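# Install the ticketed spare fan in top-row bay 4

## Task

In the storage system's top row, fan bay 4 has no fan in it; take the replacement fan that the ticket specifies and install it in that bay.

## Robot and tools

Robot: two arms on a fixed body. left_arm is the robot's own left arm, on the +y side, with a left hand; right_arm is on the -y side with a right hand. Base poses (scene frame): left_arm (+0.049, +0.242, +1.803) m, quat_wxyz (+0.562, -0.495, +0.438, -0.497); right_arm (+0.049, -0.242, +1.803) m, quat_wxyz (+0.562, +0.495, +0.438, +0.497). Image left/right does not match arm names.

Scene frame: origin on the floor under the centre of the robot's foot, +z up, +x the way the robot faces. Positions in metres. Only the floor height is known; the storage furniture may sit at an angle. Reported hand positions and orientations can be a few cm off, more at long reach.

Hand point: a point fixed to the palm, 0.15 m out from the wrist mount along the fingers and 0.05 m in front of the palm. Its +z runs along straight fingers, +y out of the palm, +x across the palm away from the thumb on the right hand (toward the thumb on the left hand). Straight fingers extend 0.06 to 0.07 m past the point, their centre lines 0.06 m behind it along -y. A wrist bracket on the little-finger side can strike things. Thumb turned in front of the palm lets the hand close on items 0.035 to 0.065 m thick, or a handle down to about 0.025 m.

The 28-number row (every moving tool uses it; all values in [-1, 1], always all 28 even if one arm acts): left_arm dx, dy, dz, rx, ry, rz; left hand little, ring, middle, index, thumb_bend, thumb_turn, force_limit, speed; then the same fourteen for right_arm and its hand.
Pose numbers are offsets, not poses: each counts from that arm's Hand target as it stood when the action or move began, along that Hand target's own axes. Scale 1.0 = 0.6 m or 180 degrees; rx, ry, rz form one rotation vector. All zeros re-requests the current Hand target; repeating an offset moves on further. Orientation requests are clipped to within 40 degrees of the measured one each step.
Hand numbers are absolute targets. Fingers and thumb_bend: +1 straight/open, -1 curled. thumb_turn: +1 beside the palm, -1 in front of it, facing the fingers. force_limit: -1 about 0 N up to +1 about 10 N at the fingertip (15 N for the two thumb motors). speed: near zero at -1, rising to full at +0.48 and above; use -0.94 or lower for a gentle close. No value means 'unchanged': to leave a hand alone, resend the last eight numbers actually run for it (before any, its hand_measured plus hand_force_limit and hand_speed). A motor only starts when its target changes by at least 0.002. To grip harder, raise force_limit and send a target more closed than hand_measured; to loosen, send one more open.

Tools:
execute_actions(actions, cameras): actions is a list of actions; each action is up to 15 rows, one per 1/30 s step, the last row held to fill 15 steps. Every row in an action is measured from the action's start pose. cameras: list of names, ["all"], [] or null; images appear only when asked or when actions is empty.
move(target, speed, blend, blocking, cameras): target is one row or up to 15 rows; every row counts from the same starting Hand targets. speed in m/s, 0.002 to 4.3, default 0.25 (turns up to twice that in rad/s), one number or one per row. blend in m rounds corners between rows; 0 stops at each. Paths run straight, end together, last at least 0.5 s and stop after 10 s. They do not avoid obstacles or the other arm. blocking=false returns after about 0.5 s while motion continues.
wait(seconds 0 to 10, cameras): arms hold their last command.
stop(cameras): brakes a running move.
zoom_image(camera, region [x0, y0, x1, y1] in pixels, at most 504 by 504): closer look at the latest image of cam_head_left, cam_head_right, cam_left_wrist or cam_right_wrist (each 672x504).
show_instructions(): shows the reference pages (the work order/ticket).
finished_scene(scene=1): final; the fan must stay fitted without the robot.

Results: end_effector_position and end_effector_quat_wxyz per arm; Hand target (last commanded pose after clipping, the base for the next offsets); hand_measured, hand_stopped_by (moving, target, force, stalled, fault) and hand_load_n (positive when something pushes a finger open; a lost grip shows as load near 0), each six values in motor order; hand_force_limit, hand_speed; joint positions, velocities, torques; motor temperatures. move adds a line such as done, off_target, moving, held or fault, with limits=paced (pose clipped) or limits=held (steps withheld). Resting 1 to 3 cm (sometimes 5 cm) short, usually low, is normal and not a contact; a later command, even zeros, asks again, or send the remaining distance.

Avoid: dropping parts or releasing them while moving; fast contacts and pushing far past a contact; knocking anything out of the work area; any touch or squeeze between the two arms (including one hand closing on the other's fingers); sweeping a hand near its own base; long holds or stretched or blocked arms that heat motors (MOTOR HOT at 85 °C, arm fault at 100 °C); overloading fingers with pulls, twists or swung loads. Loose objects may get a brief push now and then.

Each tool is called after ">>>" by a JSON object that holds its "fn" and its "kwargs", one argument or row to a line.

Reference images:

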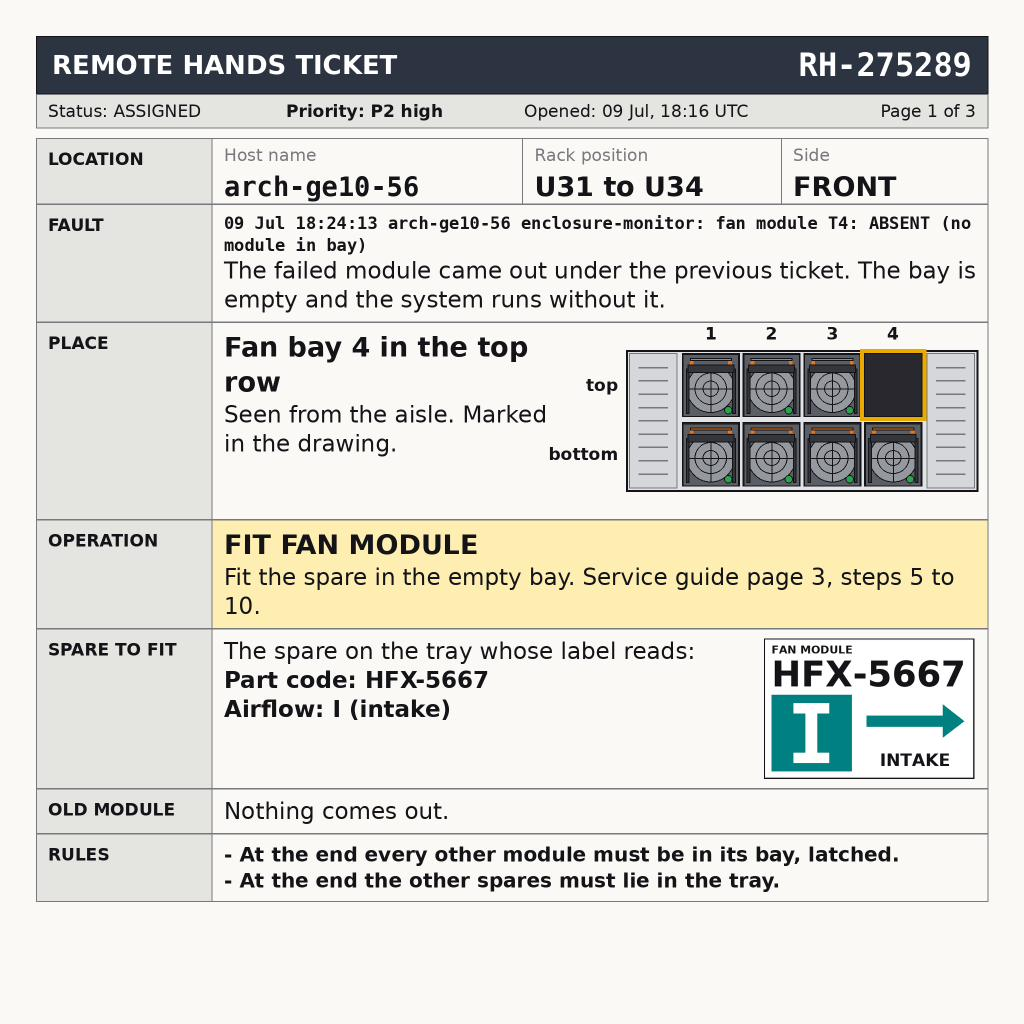

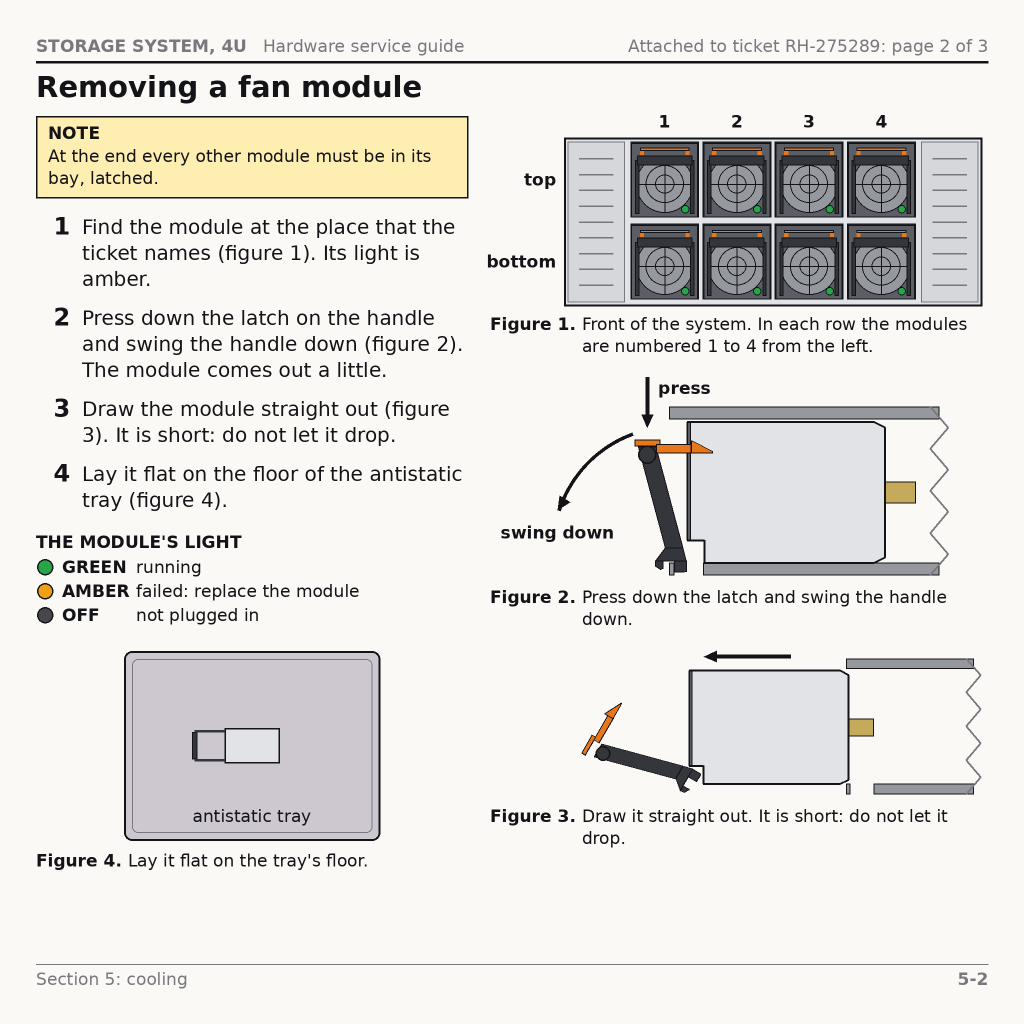

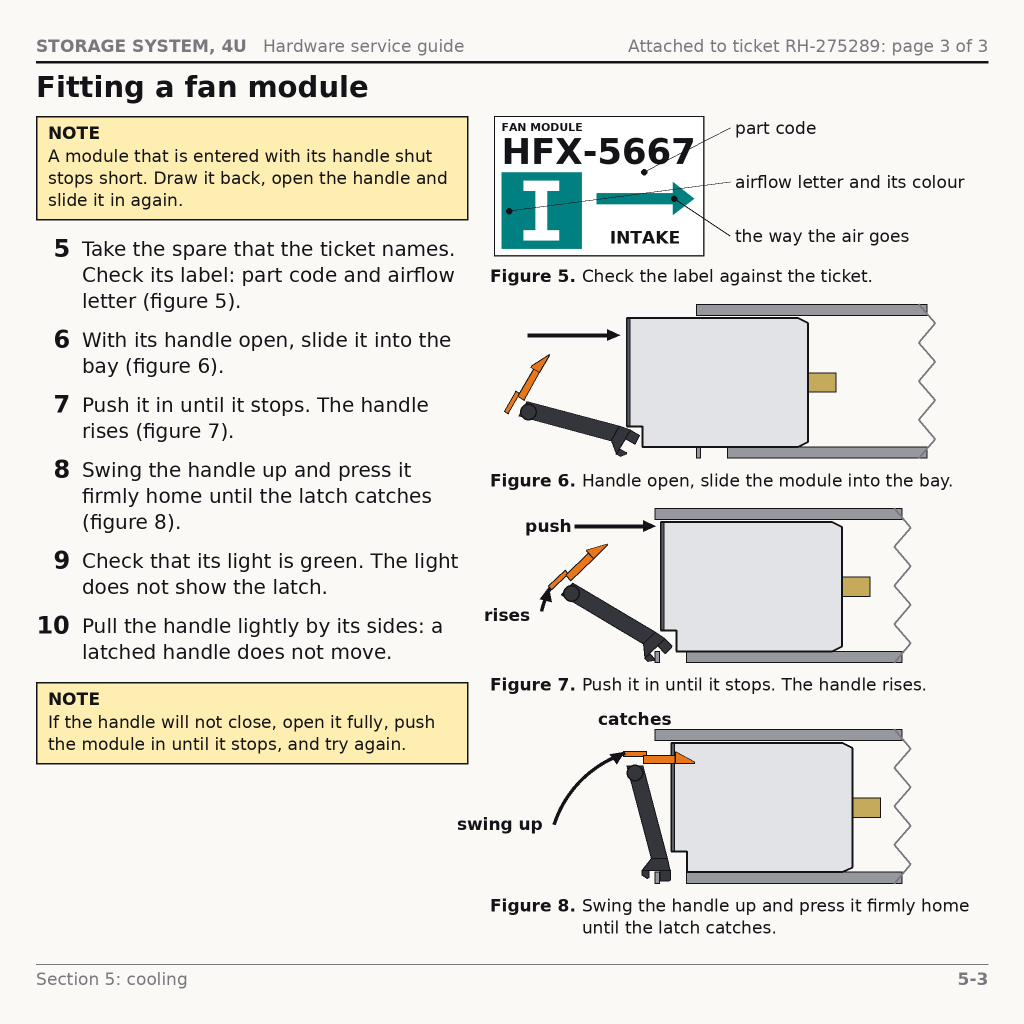

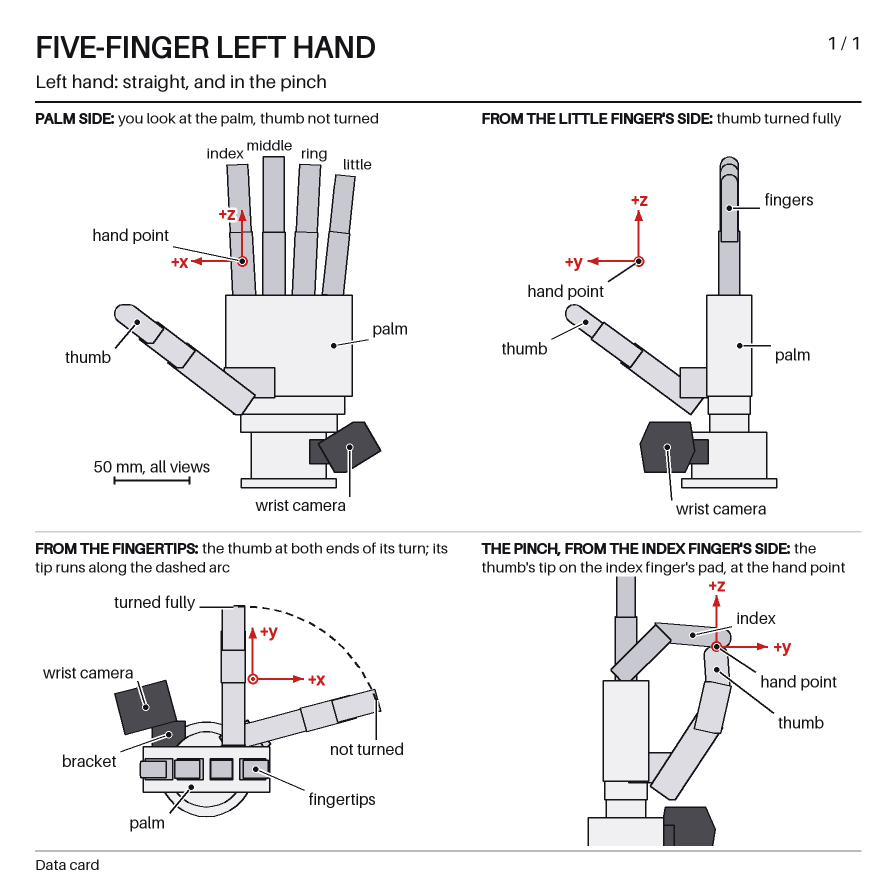

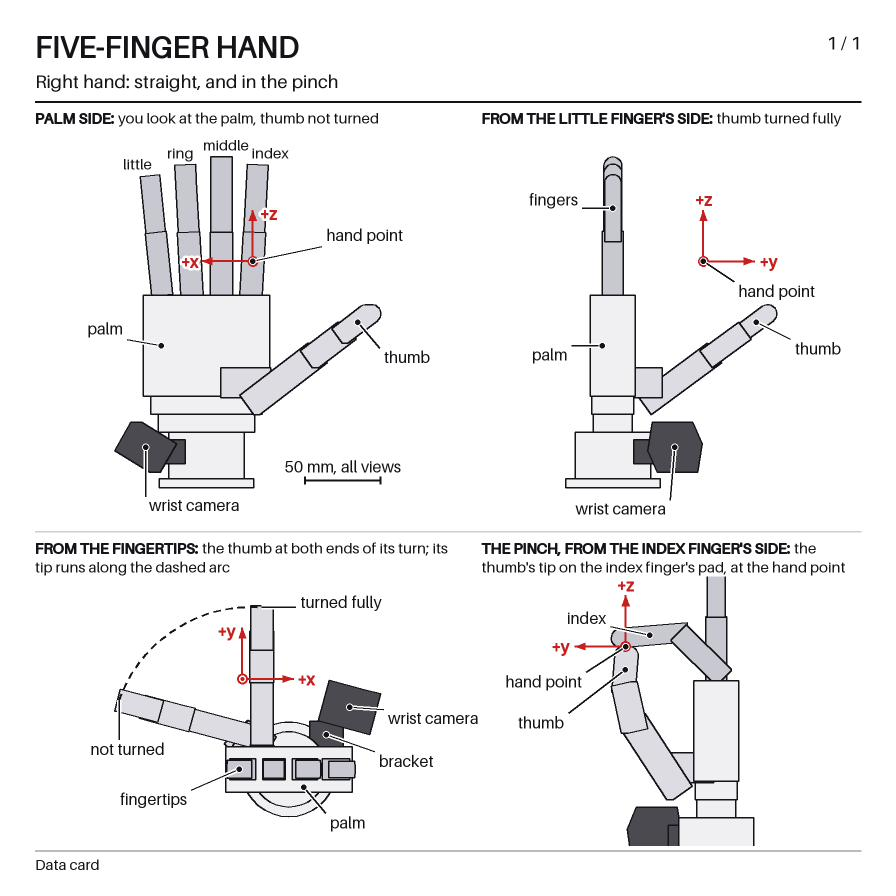

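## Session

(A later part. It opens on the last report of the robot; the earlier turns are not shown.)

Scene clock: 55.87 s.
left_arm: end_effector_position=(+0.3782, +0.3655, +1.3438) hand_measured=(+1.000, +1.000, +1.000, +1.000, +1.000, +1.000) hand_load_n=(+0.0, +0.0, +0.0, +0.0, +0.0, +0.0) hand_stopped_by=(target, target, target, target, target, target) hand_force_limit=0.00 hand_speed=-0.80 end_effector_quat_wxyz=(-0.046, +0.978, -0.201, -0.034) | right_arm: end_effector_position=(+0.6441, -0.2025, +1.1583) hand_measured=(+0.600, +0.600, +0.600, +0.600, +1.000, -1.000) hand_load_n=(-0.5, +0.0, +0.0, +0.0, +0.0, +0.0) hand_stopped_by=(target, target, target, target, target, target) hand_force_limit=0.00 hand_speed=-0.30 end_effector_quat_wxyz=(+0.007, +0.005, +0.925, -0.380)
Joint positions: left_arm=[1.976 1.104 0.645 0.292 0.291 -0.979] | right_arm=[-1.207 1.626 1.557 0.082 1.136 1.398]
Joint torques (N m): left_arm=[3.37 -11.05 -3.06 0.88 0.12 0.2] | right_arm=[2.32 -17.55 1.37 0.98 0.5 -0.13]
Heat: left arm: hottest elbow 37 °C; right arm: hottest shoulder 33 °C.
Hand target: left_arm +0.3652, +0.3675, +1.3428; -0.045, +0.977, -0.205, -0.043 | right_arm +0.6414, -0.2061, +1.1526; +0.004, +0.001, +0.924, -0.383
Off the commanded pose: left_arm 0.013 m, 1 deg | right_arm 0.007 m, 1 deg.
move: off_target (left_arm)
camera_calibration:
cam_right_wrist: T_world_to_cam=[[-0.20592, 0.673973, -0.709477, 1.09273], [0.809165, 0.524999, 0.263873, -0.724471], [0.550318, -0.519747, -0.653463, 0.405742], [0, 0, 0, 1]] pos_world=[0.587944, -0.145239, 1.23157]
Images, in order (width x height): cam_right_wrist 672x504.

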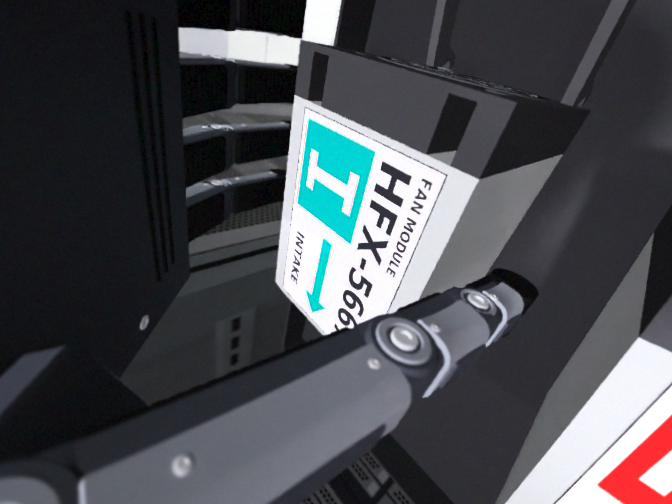

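>>> {"fn": "move", "kwargs": {
  "target": [0,0,0,0,0,0, 1, 1, 1, 1, 1, 1, 0.0, -0.8, 0.0077, 0.0303, 0.0278, 0, 0, 0, 0.6, 0.6, 0.6, 0.6, 1, -1, 0.0, -0.3],
  "cameras": ["cam_right_wrist", "cam_head_left"],
  "speed": 0.08
}}

Scene clock: 57.53 s.
left_arm: end_effector_position=(+0.3782, +0.3655, +1.3438) hand_measured=(+1.000, +1.000, +1.000, +1.000, +1.000, +1.000) hand_load_n=(+0.0, +0.0, +0.0, +0.0, +0.0, +0.0) hand_stopped_by=(target, target, target, target, target, target) hand_force_limit=0.00 hand_speed=-0.80 end_effector_quat_wxyz=(-0.046, +0.978, -0.201, -0.034) | right_arm: end_effector_position=(+0.6393, -0.2008, +1.1333) hand_measured=(+0.600, +0.600, +0.600, +0.600, +1.000, -1.000) hand_load_n=(+0.0, +0.5, +0.0, +0.0, +0.0, +0.0) hand_stopped_by=(target, target, target, target, target, target) hand_force_limit=0.00 hand_speed=-0.30 end_effector_quat_wxyz=(+0.006, +0.004, +0.925, -0.380)
Joint positions: left_arm=[1.976 1.104 0.645 0.292 0.291 -0.979] | right_arm=[-1.22 1.689 1.616 0.082 1.122 1.398]
Joint torques (N m): left_arm=[3.37 -10.99 -3.04 0.9 0.12 0.2] | right_arm=[2.78 -17.03 1.22 1.24 0.47 -0.13]
Heat: left arm: hottest elbow 37 °C; right arm: hottest shoulder 33 °C.
Hand target: left_arm +0.3652, +0.3675, +1.3428; -0.045, +0.977, -0.205, -0.043 | right_arm +0.6371, -0.2053, +1.1279; +0.004, +0.001, +0.923, -0.384
Off the commanded pose: left_arm 0.013 m, 1 deg | right_arm 0.007 m, 1 deg.
move: off_target (left_arm)
camera_calibration:
cam_right_wrist: T_world_to_cam=[[-0.208781, 0.674116, -0.708504, 1.07352], [0.809217, 0.525898, 0.261914, -0.712471], [0.549161, -0.518651, -0.655304, 0.395944], [0, 0, 0, 1]] pos_world=[0.583238, -0.143635, 1.20666]
Images, in order (width x height): cam_head_left 672x504, cam_right_wrist 672x504.

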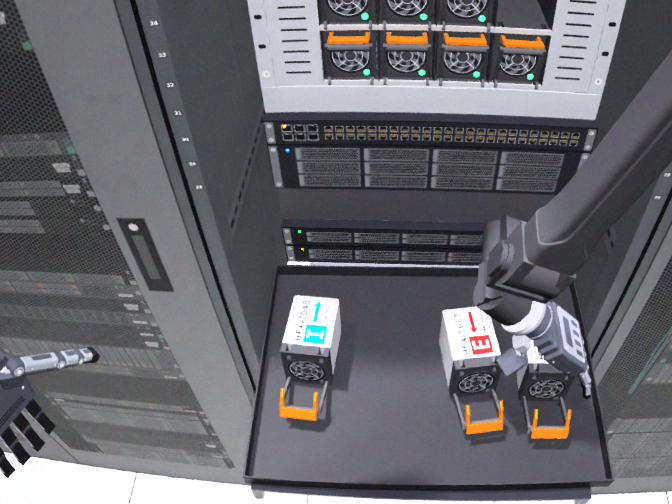

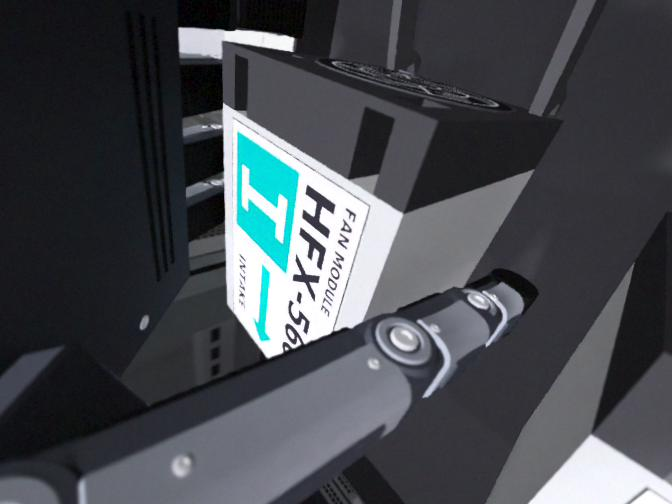

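>>> {"fn": "move", "kwargs": {
  "target": [0,0,0,0,0,0, 1, 1, 1, 1, 1, 1, 0.0, -0.8, -0.017, 0, 0, 0, 0, 0, 0.6, 0.6, 0.6, 0.6, 1, -1, 0.0, -0.3],
  "cameras": [],
  "speed": 0.08
}}

Scene clock: 60.40 s.
left_arm: end_effector_position=(+0.3782, +0.3655, +1.3438) hand_measured=(+1.000, +1.000, +1.000, +1.000, +1.000, +1.000) hand_load_n=(+0.0, +0.0, +0.0, +0.0, -0.5, +0.0) hand_stopped_by=(target, target, target, target, target, target) hand_force_limit=0.00 hand_speed=-0.80 end_effector_quat_wxyz=(-0.046, +0.978, -0.201, -0.034) | right_arm: end_effector_position=(+0.6518, -0.2022, +1.1345) hand_measured=(+0.600, +0.600, +0.600, +0.600, +1.000, -1.000) hand_load_n=(-0.5, +0.0, +0.0, +0.0, -0.5, +0.0) hand_stopped_by=(target, target, target, target, target, target) hand_force_limit=0.00 hand_speed=-0.30 end_effector_quat_wxyz=(+0.009, +0.007, +0.925, -0.381)
Joint positions: left_arm=[1.976 1.104 0.645 0.292 0.291 -0.979] | right_arm=[-1.22 1.689 1.644 0.064 1.122 1.398]
Joint torques (N m): left_arm=[3.37 -10.99 -3.04 0.88 0.12 0.2] | right_arm=[3.37 -17.26 1.5 0.75 0.54 -0.12]
Heat: left arm: hottest elbow 37 °C; right arm: hottest shoulder 33 °C.
Hand target: left_arm +0.3652, +0.3675, +1.3428; -0.045, +0.977, -0.205, -0.043 | right_arm +0.6473, -0.2052, +1.1280; +0.004, +0.001, +0.923, -0.384
Off the commanded pose: left_arm 0.013 m, 1 deg | right_arm 0.008 m, 1 deg.
move: off_target (left_arm)
No camera images: "cameras" was empty.

>>> {"fn": "move", "kwargs": {
  "target": [0,0,0,0,0,0, 1, 1, 1, 1, 1, 1, 0.0, -0.8, 0, 0, 0, 0, 0, 0, 0.6, 0.3, 0.3, 0.3, 1, -1, -0.6, -0.9],
  "cameras": ["cam_right_wrist"],
  "speed": 0.08
}}

Scene clock: 62.13 s.
left_arm: end_effector_position=(+0.3782, +0.3655, +1.3438) hand_measured=(+1.000, +1.000, +1.000, +1.000, +1.000, +1.000) hand_load_n=(+0.0, +0.0, +0.0, +0.0, +0.0, +0.0) hand_stopped_by=(target, target, target, target, target, target) hand_force_limit=0.00 hand_speed=-0.80 end_effector_quat_wxyz=(-0.046, +0.978, -0.201, -0.034) | right_arm: end_effector_position=(+0.6514, -0.2044, +1.1341) hand_measured=(+0.600, +0.300, +0.300, +0.300, +1.000, -1.000) hand_load_n=(+0.0, +0.0, +0.0, +0.0, +0.0, +0.0) hand_stopped_by=(target, target, target, target, target, target) hand_force_limit=-0.60 hand_speed=-0.90 end_effector_quat_wxyz=(+0.009, +0.007, +0.924, -0.382)
Joint positions: left_arm=[1.976 1.104 0.645 0.292 0.291 -0.979] | right_arm=[-1.223 1.689 1.644 0.064 1.122 1.398]
Joint torques (N m): left_arm=[3.37 -10.99 -3.07 0.88 0.12 0.2] | right_arm=[3.78 -16.97 1.69 0.83 0.5 -0.1]
Heat: left arm: hottest elbow 37 °C; right arm: hottest shoulder 33 °C.
Hand target: left_arm +0.3652, +0.3675, +1.3428; -0.045, +0.977, -0.205, -0.043 | right_arm +0.6473, -0.2052, +1.1280; +0.004, +0.001, +0.924, -0.384
Off the commanded pose: left_arm 0.013 m, 1 deg | right_arm 0.007 m, 1 deg.
move: off_target (left_arm)
camera_calibration:
cam_right_wrist: T_world_to_cam=[[-0.200255, 0.672269, -0.712708, 1.07798], [0.808864, 0.523921, 0.26692, -0.726496], [0.552845, -0.523031, -0.648692, 0.377052], [0, 0, 0, 1]] pos_world=[0.595056, -0.146853, 1.20679]
Images, in order (width x height): cam_right_wrist 672x504.

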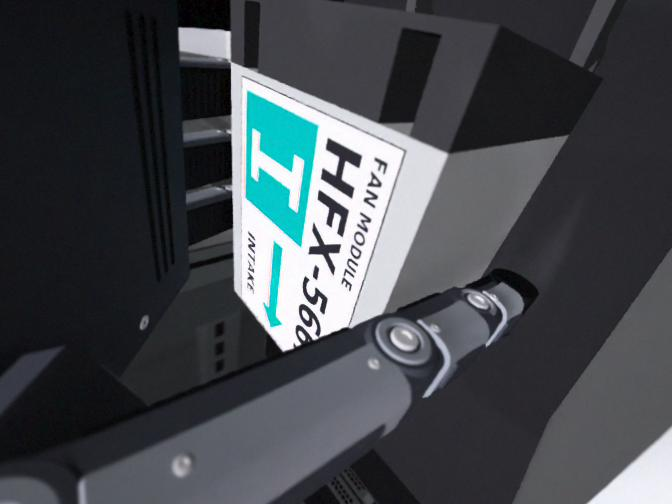

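>>> {"fn": "move", "kwargs": {
  "target": [0,0,0,0,0,0, 1, 1, 1, 1, 1, 1, 0.0, -0.8, 0, 0, 0, 0, 0, 0, 0.6, 0.1, 0.1, 0.1, 1, -1, -0.6, -0.9],
  "cameras": ["cam_right_wrist"],
  "speed": 0.08
}}

Scene clock: 63.53 s.
left_arm: end_effector_position=(+0.3782, +0.3655, +1.3438) hand_measured=(+1.000, +1.000, +1.000, +1.000, +1.000, +1.000) hand_load_n=(+0.0, +0.0, +0.0, +0.0, +0.0, +0.0) hand_stopped_by=(target, target, target, target, target, target) hand_force_limit=0.00 hand_speed=-0.80 end_effector_quat_wxyz=(-0.046, +0.978, -0.201, -0.034) | right_arm: end_effector_position=(+0.6512, -0.2071, +1.1338) hand_measured=(+0.600, +0.228, +0.246, +0.236, +1.000, -1.000) hand_load_n=(-0.5, +4.0, +3.0, +4.5, +1.0, +1.0) hand_stopped_by=(target, force, force, force, target, target) hand_force_limit=-0.60 hand_speed=-0.90 end_effector_quat_wxyz=(+0.009, +0.007, +0.923, -0.384)
Joint positions: left_arm=[1.976 1.104 0.645 0.292 0.291 -0.979] | right_arm=[-1.226 1.689 1.644 0.064 1.123 1.398]
Joint torques (N m): left_arm=[3.37 -10.93 -3.06 0.9 0.12 0.2] | right_arm=[3.78 -17.08 1.55 0.9 0.5 -0.1]
Heat: left arm: hottest elbow 37 °C; right arm: hottest shoulder 33 °C.
Hand target: left_arm +0.3652, +0.3675, +1.3428; -0.045, +0.977, -0.205, -0.043 | right_arm +0.6473, -0.2051, +1.1280; +0.004, +0.001, +0.924, -0.383
Off the commanded pose: left_arm 0.013 m, 1 deg | right_arm 0.007 m, 1 deg.
move: off_target (left_arm)
camera_calibration:
cam_right_wrist: T_world_to_cam=[[-0.200253, 0.669419, -0.715386, 1.08194], [0.809267, 0.524597, 0.264357, -0.722036], [0.552255, -0.526, -0.646791, 0.373249], [0, 0, 0, 1]] pos_world=[0.594853, -0.149165, 1.2063]
Images, in order (width x height): cam_right_wrist 672x504.

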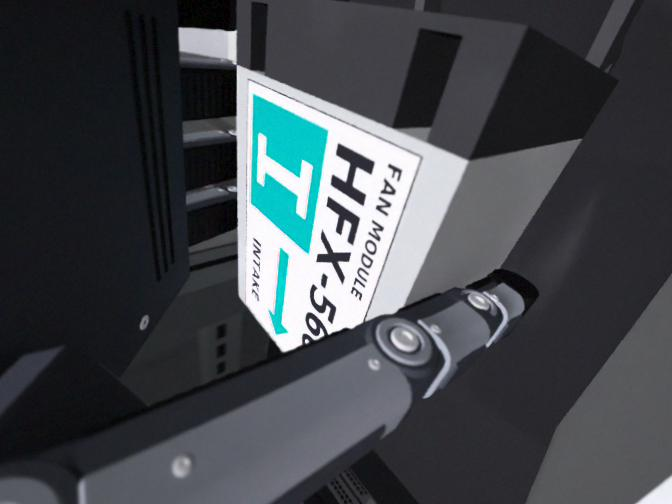

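>>> {"fn": "move", "kwargs": {
  "target": [0,0,0,0,0,0, 1, 1, 1, 1, 1, 1, 0.0, -0.8, 0, 0, 0, 0, 0, 0, 0.6, 0.1, 0.1, 0.1, 0.3, -1, -0.4, -0.9],
  "cameras": ["cam_right_wrist"],
  "speed": 0.08
}}

Scene clock: 64.60 s.
left_arm: end_effector_position=(+0.3782, +0.3655, +1.3438) hand_measured=(+1.000, +1.000, +1.000, +1.000, +1.000, +1.000) hand_load_n=(+0.0, +0.5, -0.5, +0.0, -0.5, +0.0) hand_stopped_by=(target, target, target, target, target, target) hand_force_limit=0.00 hand_speed=-0.80 end_effector_quat_wxyz=(-0.046, +0.978, -0.201, -0.034) | right_arm: end_effector_position=(+0.6512, -0.2071, +1.1338) hand_measured=(+0.600, +0.228, +0.246, +0.236, +0.994, -1.000) hand_load_n=(+0.0, +4.0, +3.0, +5.0, +4.5, +1.0) hand_stopped_by=(target, force, force, force, force, target) hand_force_limit=-0.40 hand_speed=-0.90 end_effector_quat_wxyz=(+0.009, +0.007, +0.923, -0.384)
Joint positions: left_arm=[1.976 1.104 0.645 0.292 0.291 -0.979] | right_arm=[-1.226 1.689 1.644 0.064 1.123 1.398]
Joint torques (N m): left_arm=[3.37 -10.99 -3.06 0.88 0.12 0.2] | right_arm=[3.55 -17.38 1.62 0.94 0.49 -0.16]
Heat: left arm: hottest elbow 37 °C; right arm: hottest shoulder 33 °C.
Hand target: left_arm +0.3652, +0.3675, +1.3428; -0.045, +0.977, -0.205, -0.043 | right_arm +0.6473, -0.2051, +1.1280; +0.004, +0.001, +0.924, -0.383
Off the commanded pose: left_arm 0.013 m, 1 deg | right_arm 0.007 m, 1 deg.
move: off_target (left_arm)
camera_calibration:
cam_right_wrist: T_world_to_cam=[[-0.200253, 0.669419, -0.715386, 1.08194], [0.809267, 0.524597, 0.264357, -0.722036], [0.552255, -0.526, -0.646791, 0.373249], [0, 0, 0, 1]] pos_world=[0.594853, -0.149165, 1.2063]
Images, in order (width x height): cam_right_wrist 672x504.

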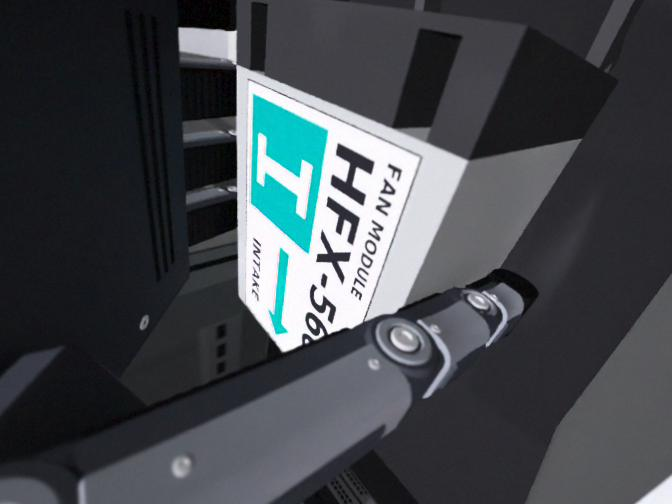

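>>> {"fn": "move", "kwargs": {
  "target": [0,0,0,0,0,0, 1, 1, 1, 1, 1, 1, 0.0, -0.8, 0, 0, 0, 0, 0, 0, 0.6, -0.1, -0.1, -0.1, 0.2, -1, 0.2, -0.94],
  "cameras": ["cam_right_wrist"],
  "speed": 0.08
}}

Scene clock: 65.50 s.
left_arm: end_effector_position=(+0.3782, +0.3655, +1.3438) hand_measured=(+1.000, +1.000, +1.000, +1.000, +1.000, +1.000) hand_load_n=(+0.0, +0.0, +0.0, +0.0, +0.0, +0.0) hand_stopped_by=(target, target, target, target, target, target) hand_force_limit=0.00 hand_speed=-0.80 end_effector_quat_wxyz=(-0.046, +0.978, -0.201, -0.034) | right_arm: end_effector_position=(+0.6511, -0.2072, +1.1339) hand_measured=(+0.600, +0.218, +0.236, +0.232, +0.984, -1.000) hand_load_n=(+0.0, +7.5, +9.5, +6.0, +9.0, +2.5) hand_stopped_by=(target, force, force, force, force, target) hand_force_limit=0.20 hand_speed=-0.94 end_effector_quat_wxyz=(+0.009, +0.007, +0.923, -0.384)
Joint positions: left_arm=[1.976 1.104 0.645 0.292 0.291 -0.979] | right_arm=[-1.226 1.689 1.644 0.064 1.124 1.398]
Joint torques (N m): left_arm=[3.43 -10.99 -3.06 0.88 0.12 0.19] | right_arm=[3.66 -17.26 1.55 0.85 0.48 -0.12]
Heat: left arm: hottest elbow 37 °C; right arm: hottest shoulder 33 °C.
Hand target: left_arm +0.3652, +0.3675, +1.3428; -0.045, +0.977, -0.205, -0.043 | right_arm +0.6473, -0.2051, +1.1280; +0.004, +0.001, +0.924, -0.384
Off the commanded pose: left_arm 0.013 m, 1 deg | right_arm 0.007 m, 1 deg.
move: off_target (left_arm)
camera_calibration:
cam_right_wrist: T_world_to_cam=[[-0.200257, 0.668892, -0.715878, 1.08251], [0.809357, 0.524707, 0.263863, -0.721342], [0.552122, -0.526561, -0.646448, 0.372834], [0, 0, 0, 1]] pos_world=[0.594753, -0.149268, 1.2063]
Images, in order (width x height): cam_right_wrist 672x504.

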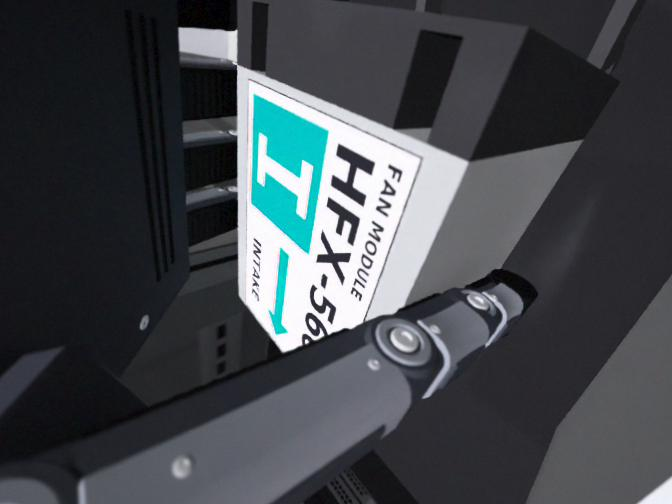

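>>> {"fn": "move", "kwargs": {
  "target": [0,0,0,0,0,0, 1, 1, 1, 1, 1, 1, 0.0, -0.8, -0.0005, -0.0473, -0.0472, 0, 0, 0, 0.6, -0.1, -0.1, -0.1, 0.2, -1, 0.2, -0.94],
  "cameras": ["cam_head_left", "cam_right_wrist"],
  "speed": 0.05
}}

Scene clock: 67.33 s.
left_arm: end_effector_position=(+0.3782, +0.3655, +1.3438) hand_measured=(+1.000, +1.000, +1.000, +1.000, +1.000, +1.000) hand_load_n=(+0.0, +0.0, +0.0, +0.0, -0.5, +0.5) hand_stopped_by=(target, target, target, target, target, target) hand_force_limit=0.00 hand_speed=-0.80 end_effector_quat_wxyz=(-0.046, +0.978, -0.201, -0.034) | right_arm: end_effector_position=(+0.6365, -0.2098, +1.1574) hand_measured=(+0.600, +0.218, +0.236, +0.232, +0.982, -1.000) hand_load_n=(+0.0, +0.0, +0.0, +0.0, +0.0, +0.0) hand_stopped_by=(target, force, force, force, force, target) hand_force_limit=0.20 hand_speed=-0.94 end_effector_quat_wxyz=(-0.003, -0.003, +0.922, -0.388)
Joint positions: left_arm=[1.976 1.104 0.645 0.292 0.291 -0.979] | right_arm=[-1.216 1.625 1.551 0.064 1.144 1.398]
Joint torques (N m): left_arm=[3.43 -10.99 -3.06 0.88 0.12 0.2] | right_arm=[4.37 -20.25 0.03 1.28 0.64 -0.11]
Heat: left arm: hottest elbow 37 °C; right arm: hottest shoulder 33 °C.
Hand target: left_arm +0.3652, +0.3675, +1.3428; -0.045, +0.977, -0.205, -0.043 | right_arm +0.6473, -0.2052, +1.1681; +0.004, +0.001, +0.923, -0.384
Off the commanded pose: left_arm 0.013 m, 1 deg | right_arm 0.016 m, 1 deg.
move: off_target (left_arm, right_arm)
camera_calibration:
cam_right_wrist: T_world_to_cam=[[-0.226622, 0.661565, -0.714825, 1.1121], [0.811947, 0.533676, 0.236501, -0.682559], [0.537945, -0.526803, -0.658098, 0.417212], [0, 0, 0, 1]] pos_world=[0.581789, -0.151669, 1.23095]
Images, in order (width x height): cam_head_left 672x504, cam_right_wrist 672x504.

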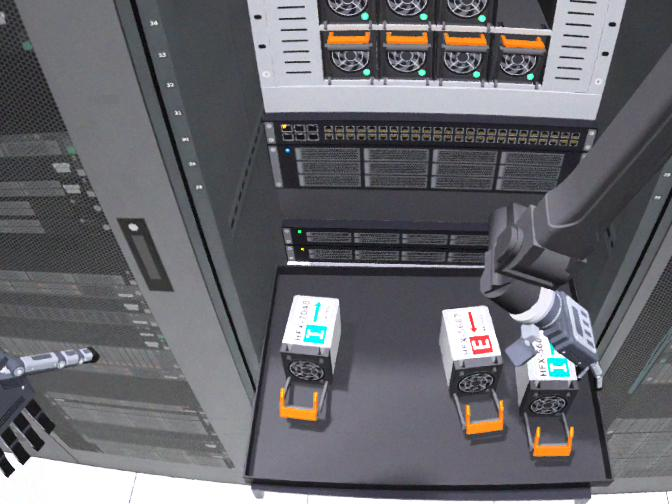

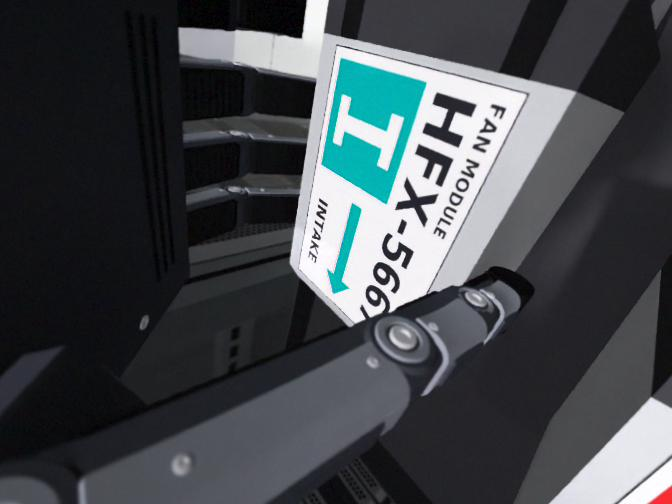

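>>> {"fn": "zoom_image", "kwargs": {
  "camera": "cam_head_left",
  "region": [440, 270, 640, 470]
}}

Scaled by 2.520 from the camera's 672x504 image, which has a finer 960x720 frame.

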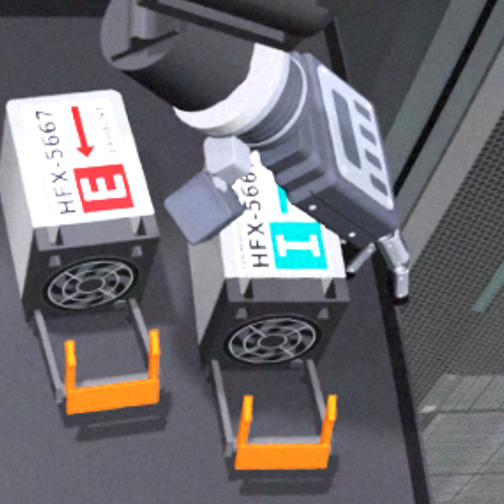

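>>> {"fn": "zoom_image", "kwargs": {
  "camera": "cam_right_wrist",
  "region": [160, 0, 360, 280]
}}

Scaled by 1.800 from the camera's 672x504 image, which has a finer 960x720 frame.

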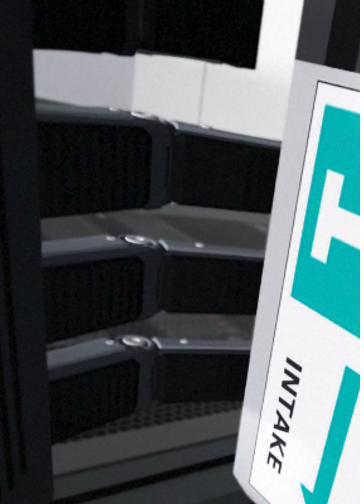

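>>> {"fn": "move", "kwargs": {
  "target": [
    [0,0,0,0,0,0, 1, 1, 1, 1, 1, 1, 0.0, -0.8, 0.018, 0.0072, 0.018, 0, 0, 0, 0.6, 0.6, 0.6, 0.6, 1, -1, 0.2, -0.5],
    [0,0,0,0,0,0, 1, 1, 1, 1, 1, 1, 0.0, -0.8, 0.0475, 0.0357, 0.0302, 0, 0, 0, 0.6, 0.6, 0.6, 0.6, 1, -1, 0.2, -0.5]
  ],
  "cameras": ["cam_head_left", "cam_right_wrist"],
  "speed": 0.08
}}

Scene clock: 75.80 s.
left_arm: end_effector_position=(+0.3782, +0.3655, +1.3438) hand_measured=(+1.000, +1.000, +1.000, +1.000, +1.000, +1.000) hand_load_n=(+0.0, +0.0, +0.0, +0.0, +0.0, +0.0) hand_stopped_by=(target, target, target, target, target, target) hand_force_limit=0.00 hand_speed=-0.80 end_effector_quat_wxyz=(-0.046, +0.978, -0.201, -0.034) | right_arm: end_effector_position=(+0.6251, -0.2022, +1.1447) hand_measured=(+0.600, +0.600, +0.600, +0.600, +1.000, -1.000) hand_load_n=(+0.0, +0.0, +0.0, +0.0, +0.0, +0.0) hand_stopped_by=(target, target, target, target, target, target) hand_force_limit=0.20 hand_speed=-0.50 end_effector_quat_wxyz=(+0.006, +0.004, +0.924, -0.382)
Joint positions: left_arm=[1.976 1.104 0.645 0.292 0.291 -0.979] | right_arm=[-1.216 1.658 1.544 0.126 1.131 1.398]
Joint torques (N m): left_arm=[3.37 -10.99 -3.06 0.9 0.12 0.19] | right_arm=[3.37 -16.38 0.24 1.65 0.49 -0.11]
Heat: left arm: hottest elbow 37 °C; right arm: hottest shoulder 34 °C.
Hand target: left_arm +0.3652, +0.3675, +1.3428; -0.045, +0.977, -0.205, -0.043 | right_arm +0.6190, -0.2029, +1.1399; +0.004, +0.001, +0.923, -0.384
Off the commanded pose: left_arm 0.013 m, 1 deg | right_arm 0.008 m, 0 deg.
move: off_target (left_arm)
camera_calibration:
cam_right_wrist: T_world_to_cam=[[-0.207025, 0.671134, -0.711843, 1.08177], [0.809622, 0.525999, 0.260456, -0.701878], [0.54923, -0.522403, -0.652259, 0.406151], [0, 0, 0, 1]] pos_world=[0.569139, -0.144651, 1.21777]
Images, in order (width x height): cam_head_left 672x504, cam_right_wrist 672x504.

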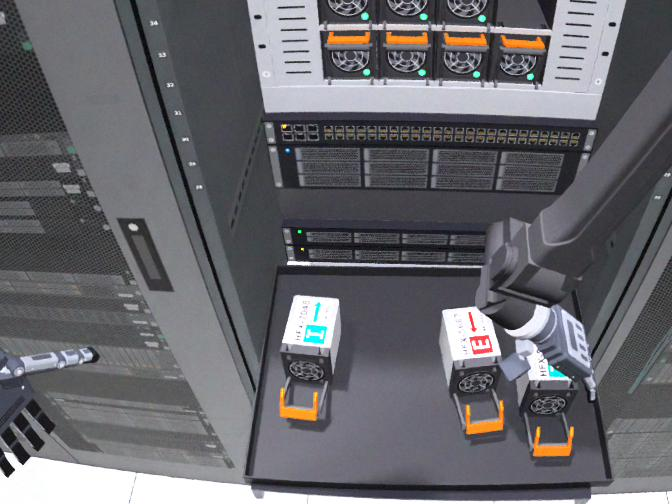

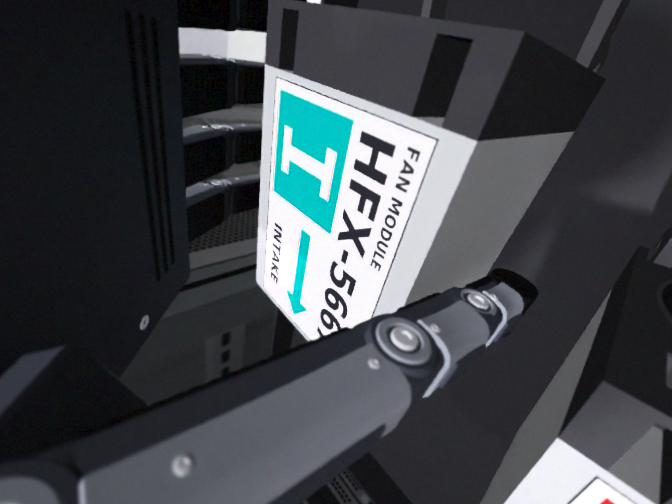

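>>> {"fn": "move", "kwargs": {
  "target": [
    [0,0,0,0,0,0, 1, 1, 1, 1, 1, 1, 0.0, -0.8, 0,0,0, 0, 0, 0, 0.6, 0.6, 0.6, 0.6, 0.7, -1, -0.7, -0.9],
    [0,0,0,0,0,0, 1, 1, 1, 1, 1, 1, 0.0, -0.8, 0, 0, 0, 0, 0, 0, 0.6, 0.0, 0.0, 0.0, 0.7, -1, -0.5, -0.9]
  ],
  "cameras": ["cam_right_wrist"],
  "speed": 0.08
}}

Scene clock: 79.97 s.
left_arm: end_effector_position=(+0.3782, +0.3655, +1.3438) hand_measured=(+1.000, +1.000, +1.000, +1.000, +1.000, +1.000) hand_load_n=(+0.0, +0.0, +0.0, +0.0, +0.0, +0.0) hand_stopped_by=(target, target, target, target, target, target) hand_force_limit=0.00 hand_speed=-0.80 end_effector_quat_wxyz=(-0.046, +0.978, -0.201, -0.034) | right_arm: end_effector_position=(+0.6254, -0.2013, +1.1443) hand_measured=(+0.600, +0.360, +0.386, +0.406, +0.702, -1.000) hand_load_n=(+0.0, +5.5, +0.5, +0.5, +7.5, +2.0) hand_stopped_by=(target, force, force, force, target, target) hand_force_limit=-0.50 hand_speed=-0.90 end_effector_quat_wxyz=(+0.007, +0.004, +0.925, -0.380)
Joint positions: left_arm=[1.976 1.104 0.645 0.292 0.291 -0.979] | right_arm=[-1.216 1.658 1.544 0.126 1.126 1.398]
Joint torques (N m): left_arm=[3.37 -10.99 -3.06 0.9 0.12 0.2] | right_arm=[2.96 -16.97 0.34 1.5 0.69 -0.11]
Heat: left arm: hottest elbow 37 °C; right arm: hottest shoulder 34 °C.
Hand target: left_arm +0.3652, +0.3675, +1.3428; -0.045, +0.977, -0.205, -0.043 | right_arm +0.6190, -0.2029, +1.1399; +0.004, +0.001, +0.924, -0.384
Off the commanded pose: left_arm 0.013 m, 1 deg | right_arm 0.008 m, 1 deg.
move: off_target (left_arm)
camera_calibration:
cam_right_wrist: T_world_to_cam=[[-0.206364, 0.67447, -0.708875, 1.07781], [0.809062, 0.525066, 0.264052, -0.706456], [0.550302, -0.519033, -0.654043, 0.408221], [0, 0, 0, 1]] pos_world=[0.569344, -0.144136, 1.21757]
Images, in order (width x height): cam_right_wrist 672x504.

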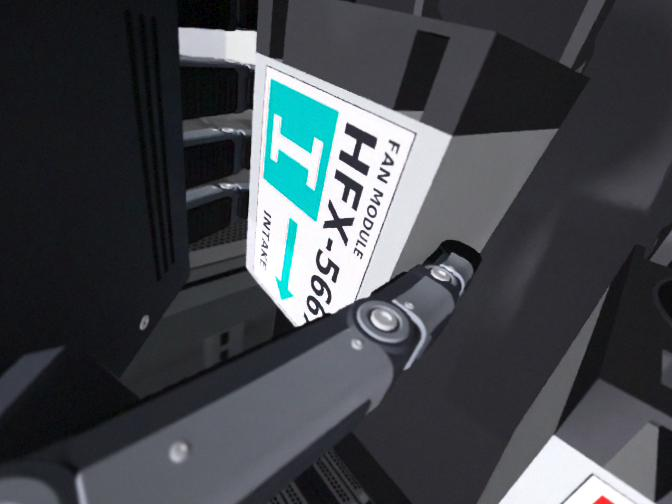

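>>> {"fn": "move", "kwargs": {
  "target": [
    [0,0,0,0,0,0, 1, 1, 1, 1, 1, 1, 0.0, -0.8, 0, 0, 0, 0, 0, 0, 0.6, -0.1, -0.1, -0.1, 0.5, -1, 0.3, -0.94]
  ],
  "cameras": ["cam_right_wrist"],
  "speed": 0.08
}}

Scene clock: 81.20 s.
left_arm: end_effector_position=(+0.3782, +0.3655, +1.3438) hand_measured=(+1.000, +1.000, +1.000, +1.000, +1.000, +1.000) hand_load_n=(+0.0, +0.0, +0.0, +0.0, +0.0, +0.0) hand_stopped_by=(target, target, target, target, target, target) hand_force_limit=0.00 hand_speed=-0.80 end_effector_quat_wxyz=(-0.046, +0.978, -0.201, -0.034) | right_arm: end_effector_position=(+0.6255, -0.2018, +1.1443) hand_measured=(+0.600, +0.350, +0.366, +0.380, +0.704, -1.000) hand_load_n=(+0.0, +3.0, +7.0, +9.0, +16.5, -0.5) hand_stopped_by=(target, force, force, force, force, target) hand_force_limit=0.30 hand_speed=-0.94 end_effector_quat_wxyz=(+0.007, +0.005, +0.925, -0.381)
Joint positions: left_arm=[1.976 1.104 0.645 0.292 0.291 -0.979] | right_arm=[-1.216 1.658 1.544 0.127 1.126 1.398]
Joint torques (N m): left_arm=[3.43 -10.93 -3.06 0.9 0.12 0.2] | right_arm=[3.25 -16.97 0.24 1.57 0.62 -0.14]
Heat: left arm: hottest elbow 37 °C; right arm: hottest shoulder 34 °C.
Hand target: left_arm +0.3652, +0.3675, +1.3428; -0.045, +0.977, -0.205, -0.043 | right_arm +0.6191, -0.2028, +1.1399; +0.004, +0.001, +0.924, -0.383
Off the commanded pose: left_arm 0.013 m, 1 deg | right_arm 0.008 m, 1 deg.
move: off_target (left_arm)
camera_calibration:
cam_right_wrist: T_world_to_cam=[[-0.206034, 0.67372, -0.709684, 1.0787], [0.809148, 0.525148, 0.263625, -0.705735], [0.550299, -0.519924, -0.653338, 0.406961], [0, 0, 0, 1]] pos_world=[0.569344, -0.14454, 1.21747]
Images, in order (width x height): cam_right_wrist 672x504.

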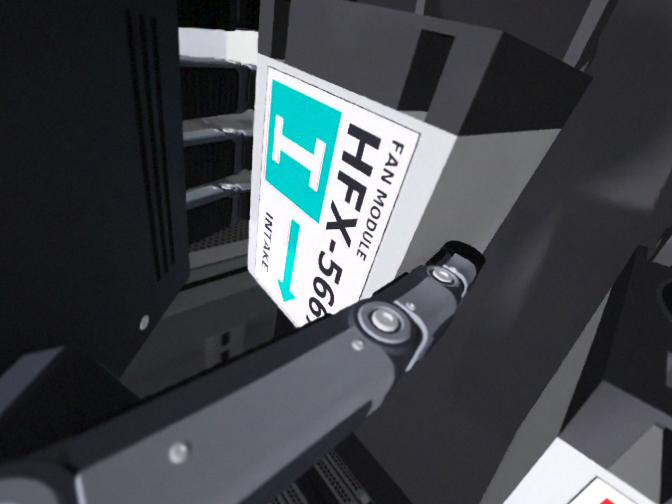

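>>> {"fn": "move", "kwargs": {
  "target": [
    [0,0,0,0,0,0, 1, 1, 1, 1, 1, 1, 0.0, -0.8, -0.0172, -0.0449, -0.0517, 0, 0, 0, 0.6, -0.1, -0.1, -0.1, 0.5, -1, 0.3, -0.94]
  ],
  "cameras": ["cam_head_left", "cam_right_wrist"],
  "speed": 0.05
}}

Scene clock: 83.23 s.
left_arm: end_effector_position=(+0.3782, +0.3655, +1.3438) hand_measured=(+1.000, +1.000, +1.000, +1.000, +1.000, +1.000) hand_load_n=(+0.0, +0.0, +0.0, +0.0, +0.0, +0.0) hand_stopped_by=(target, target, target, target, target, target) hand_force_limit=0.00 hand_speed=-0.80 end_effector_quat_wxyz=(-0.046, +0.978, -0.201, -0.034) | right_arm: end_effector_position=(+0.6052, -0.2017, +1.1588) hand_measured=(+0.600, +0.350, +0.366, +0.380, +0.706, -1.000) hand_load_n=(+0.0, +2.0, +4.0, +8.5, +16.0, -0.5) hand_stopped_by=(target, force, force, force, force, target) hand_force_limit=0.30 hand_speed=-0.94 end_effector_quat_wxyz=(-0.008, -0.008, +0.923, -0.384)
Joint positions: left_arm=[1.976 1.104 0.645 0.292 0.291 -0.979] | right_arm=[-1.207 1.621 1.471 0.124 1.146 1.398]
Joint torques (N m): left_arm=[3.43 -11.05 -3.04 0.88 0.12 0.2] | right_arm=[4.78 -21.36 -0.36 0.84 1.06 -0.11]
Heat: left arm: hottest elbow 37 °C; right arm: hottest shoulder 34 °C.
Hand target: left_arm +0.3652, +0.3675, +1.3428; -0.045, +0.977, -0.205, -0.043 | right_arm +0.6288, -0.1998, +1.1809; +0.004, +0.001, +0.924, -0.384
Off the commanded pose: left_arm 0.013 m, 1 deg | right_arm 0.033 m, 2 deg.
move: off_target (left_arm, right_arm)
camera_calibration:
cam_right_wrist: T_world_to_cam=[[-0.240604, 0.665378, -0.706669, 1.10053], [0.811826, 0.53702, 0.229235, -0.652613], [0.532023, -0.518538, -0.66938, 0.457572], [0, 0, 0, 1]] pos_world=[0.551161, -0.144535, 1.2336]
Images, in order (width x height): cam_head_left 672x504, cam_right_wrist 672x504.

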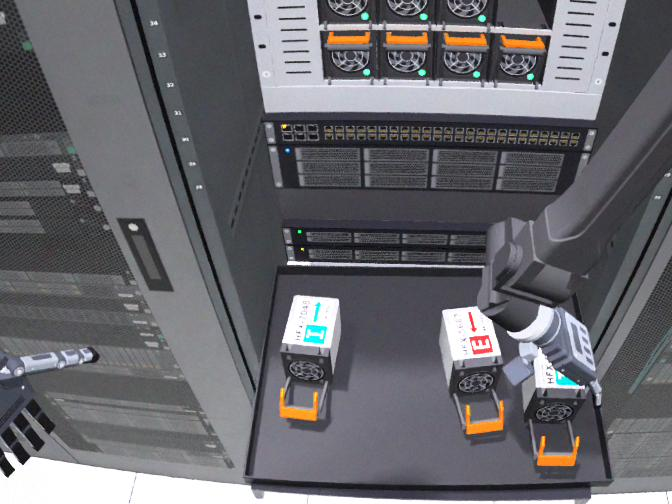

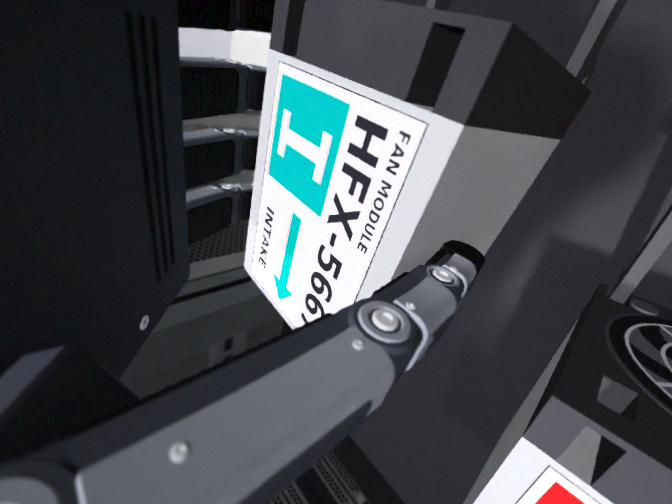

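>>> {"fn": "zoom_image", "kwargs": {
  "camera": "cam_head_left",
  "region": [440, 290, 640, 490]
}}

Scaled by 2.520 from the camera's 672x504 image, which has a finer 960x720 frame.

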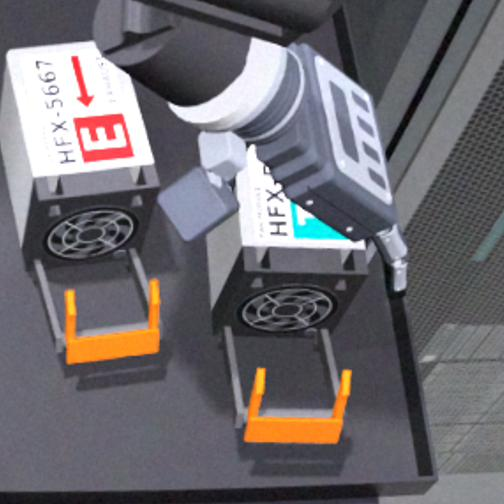

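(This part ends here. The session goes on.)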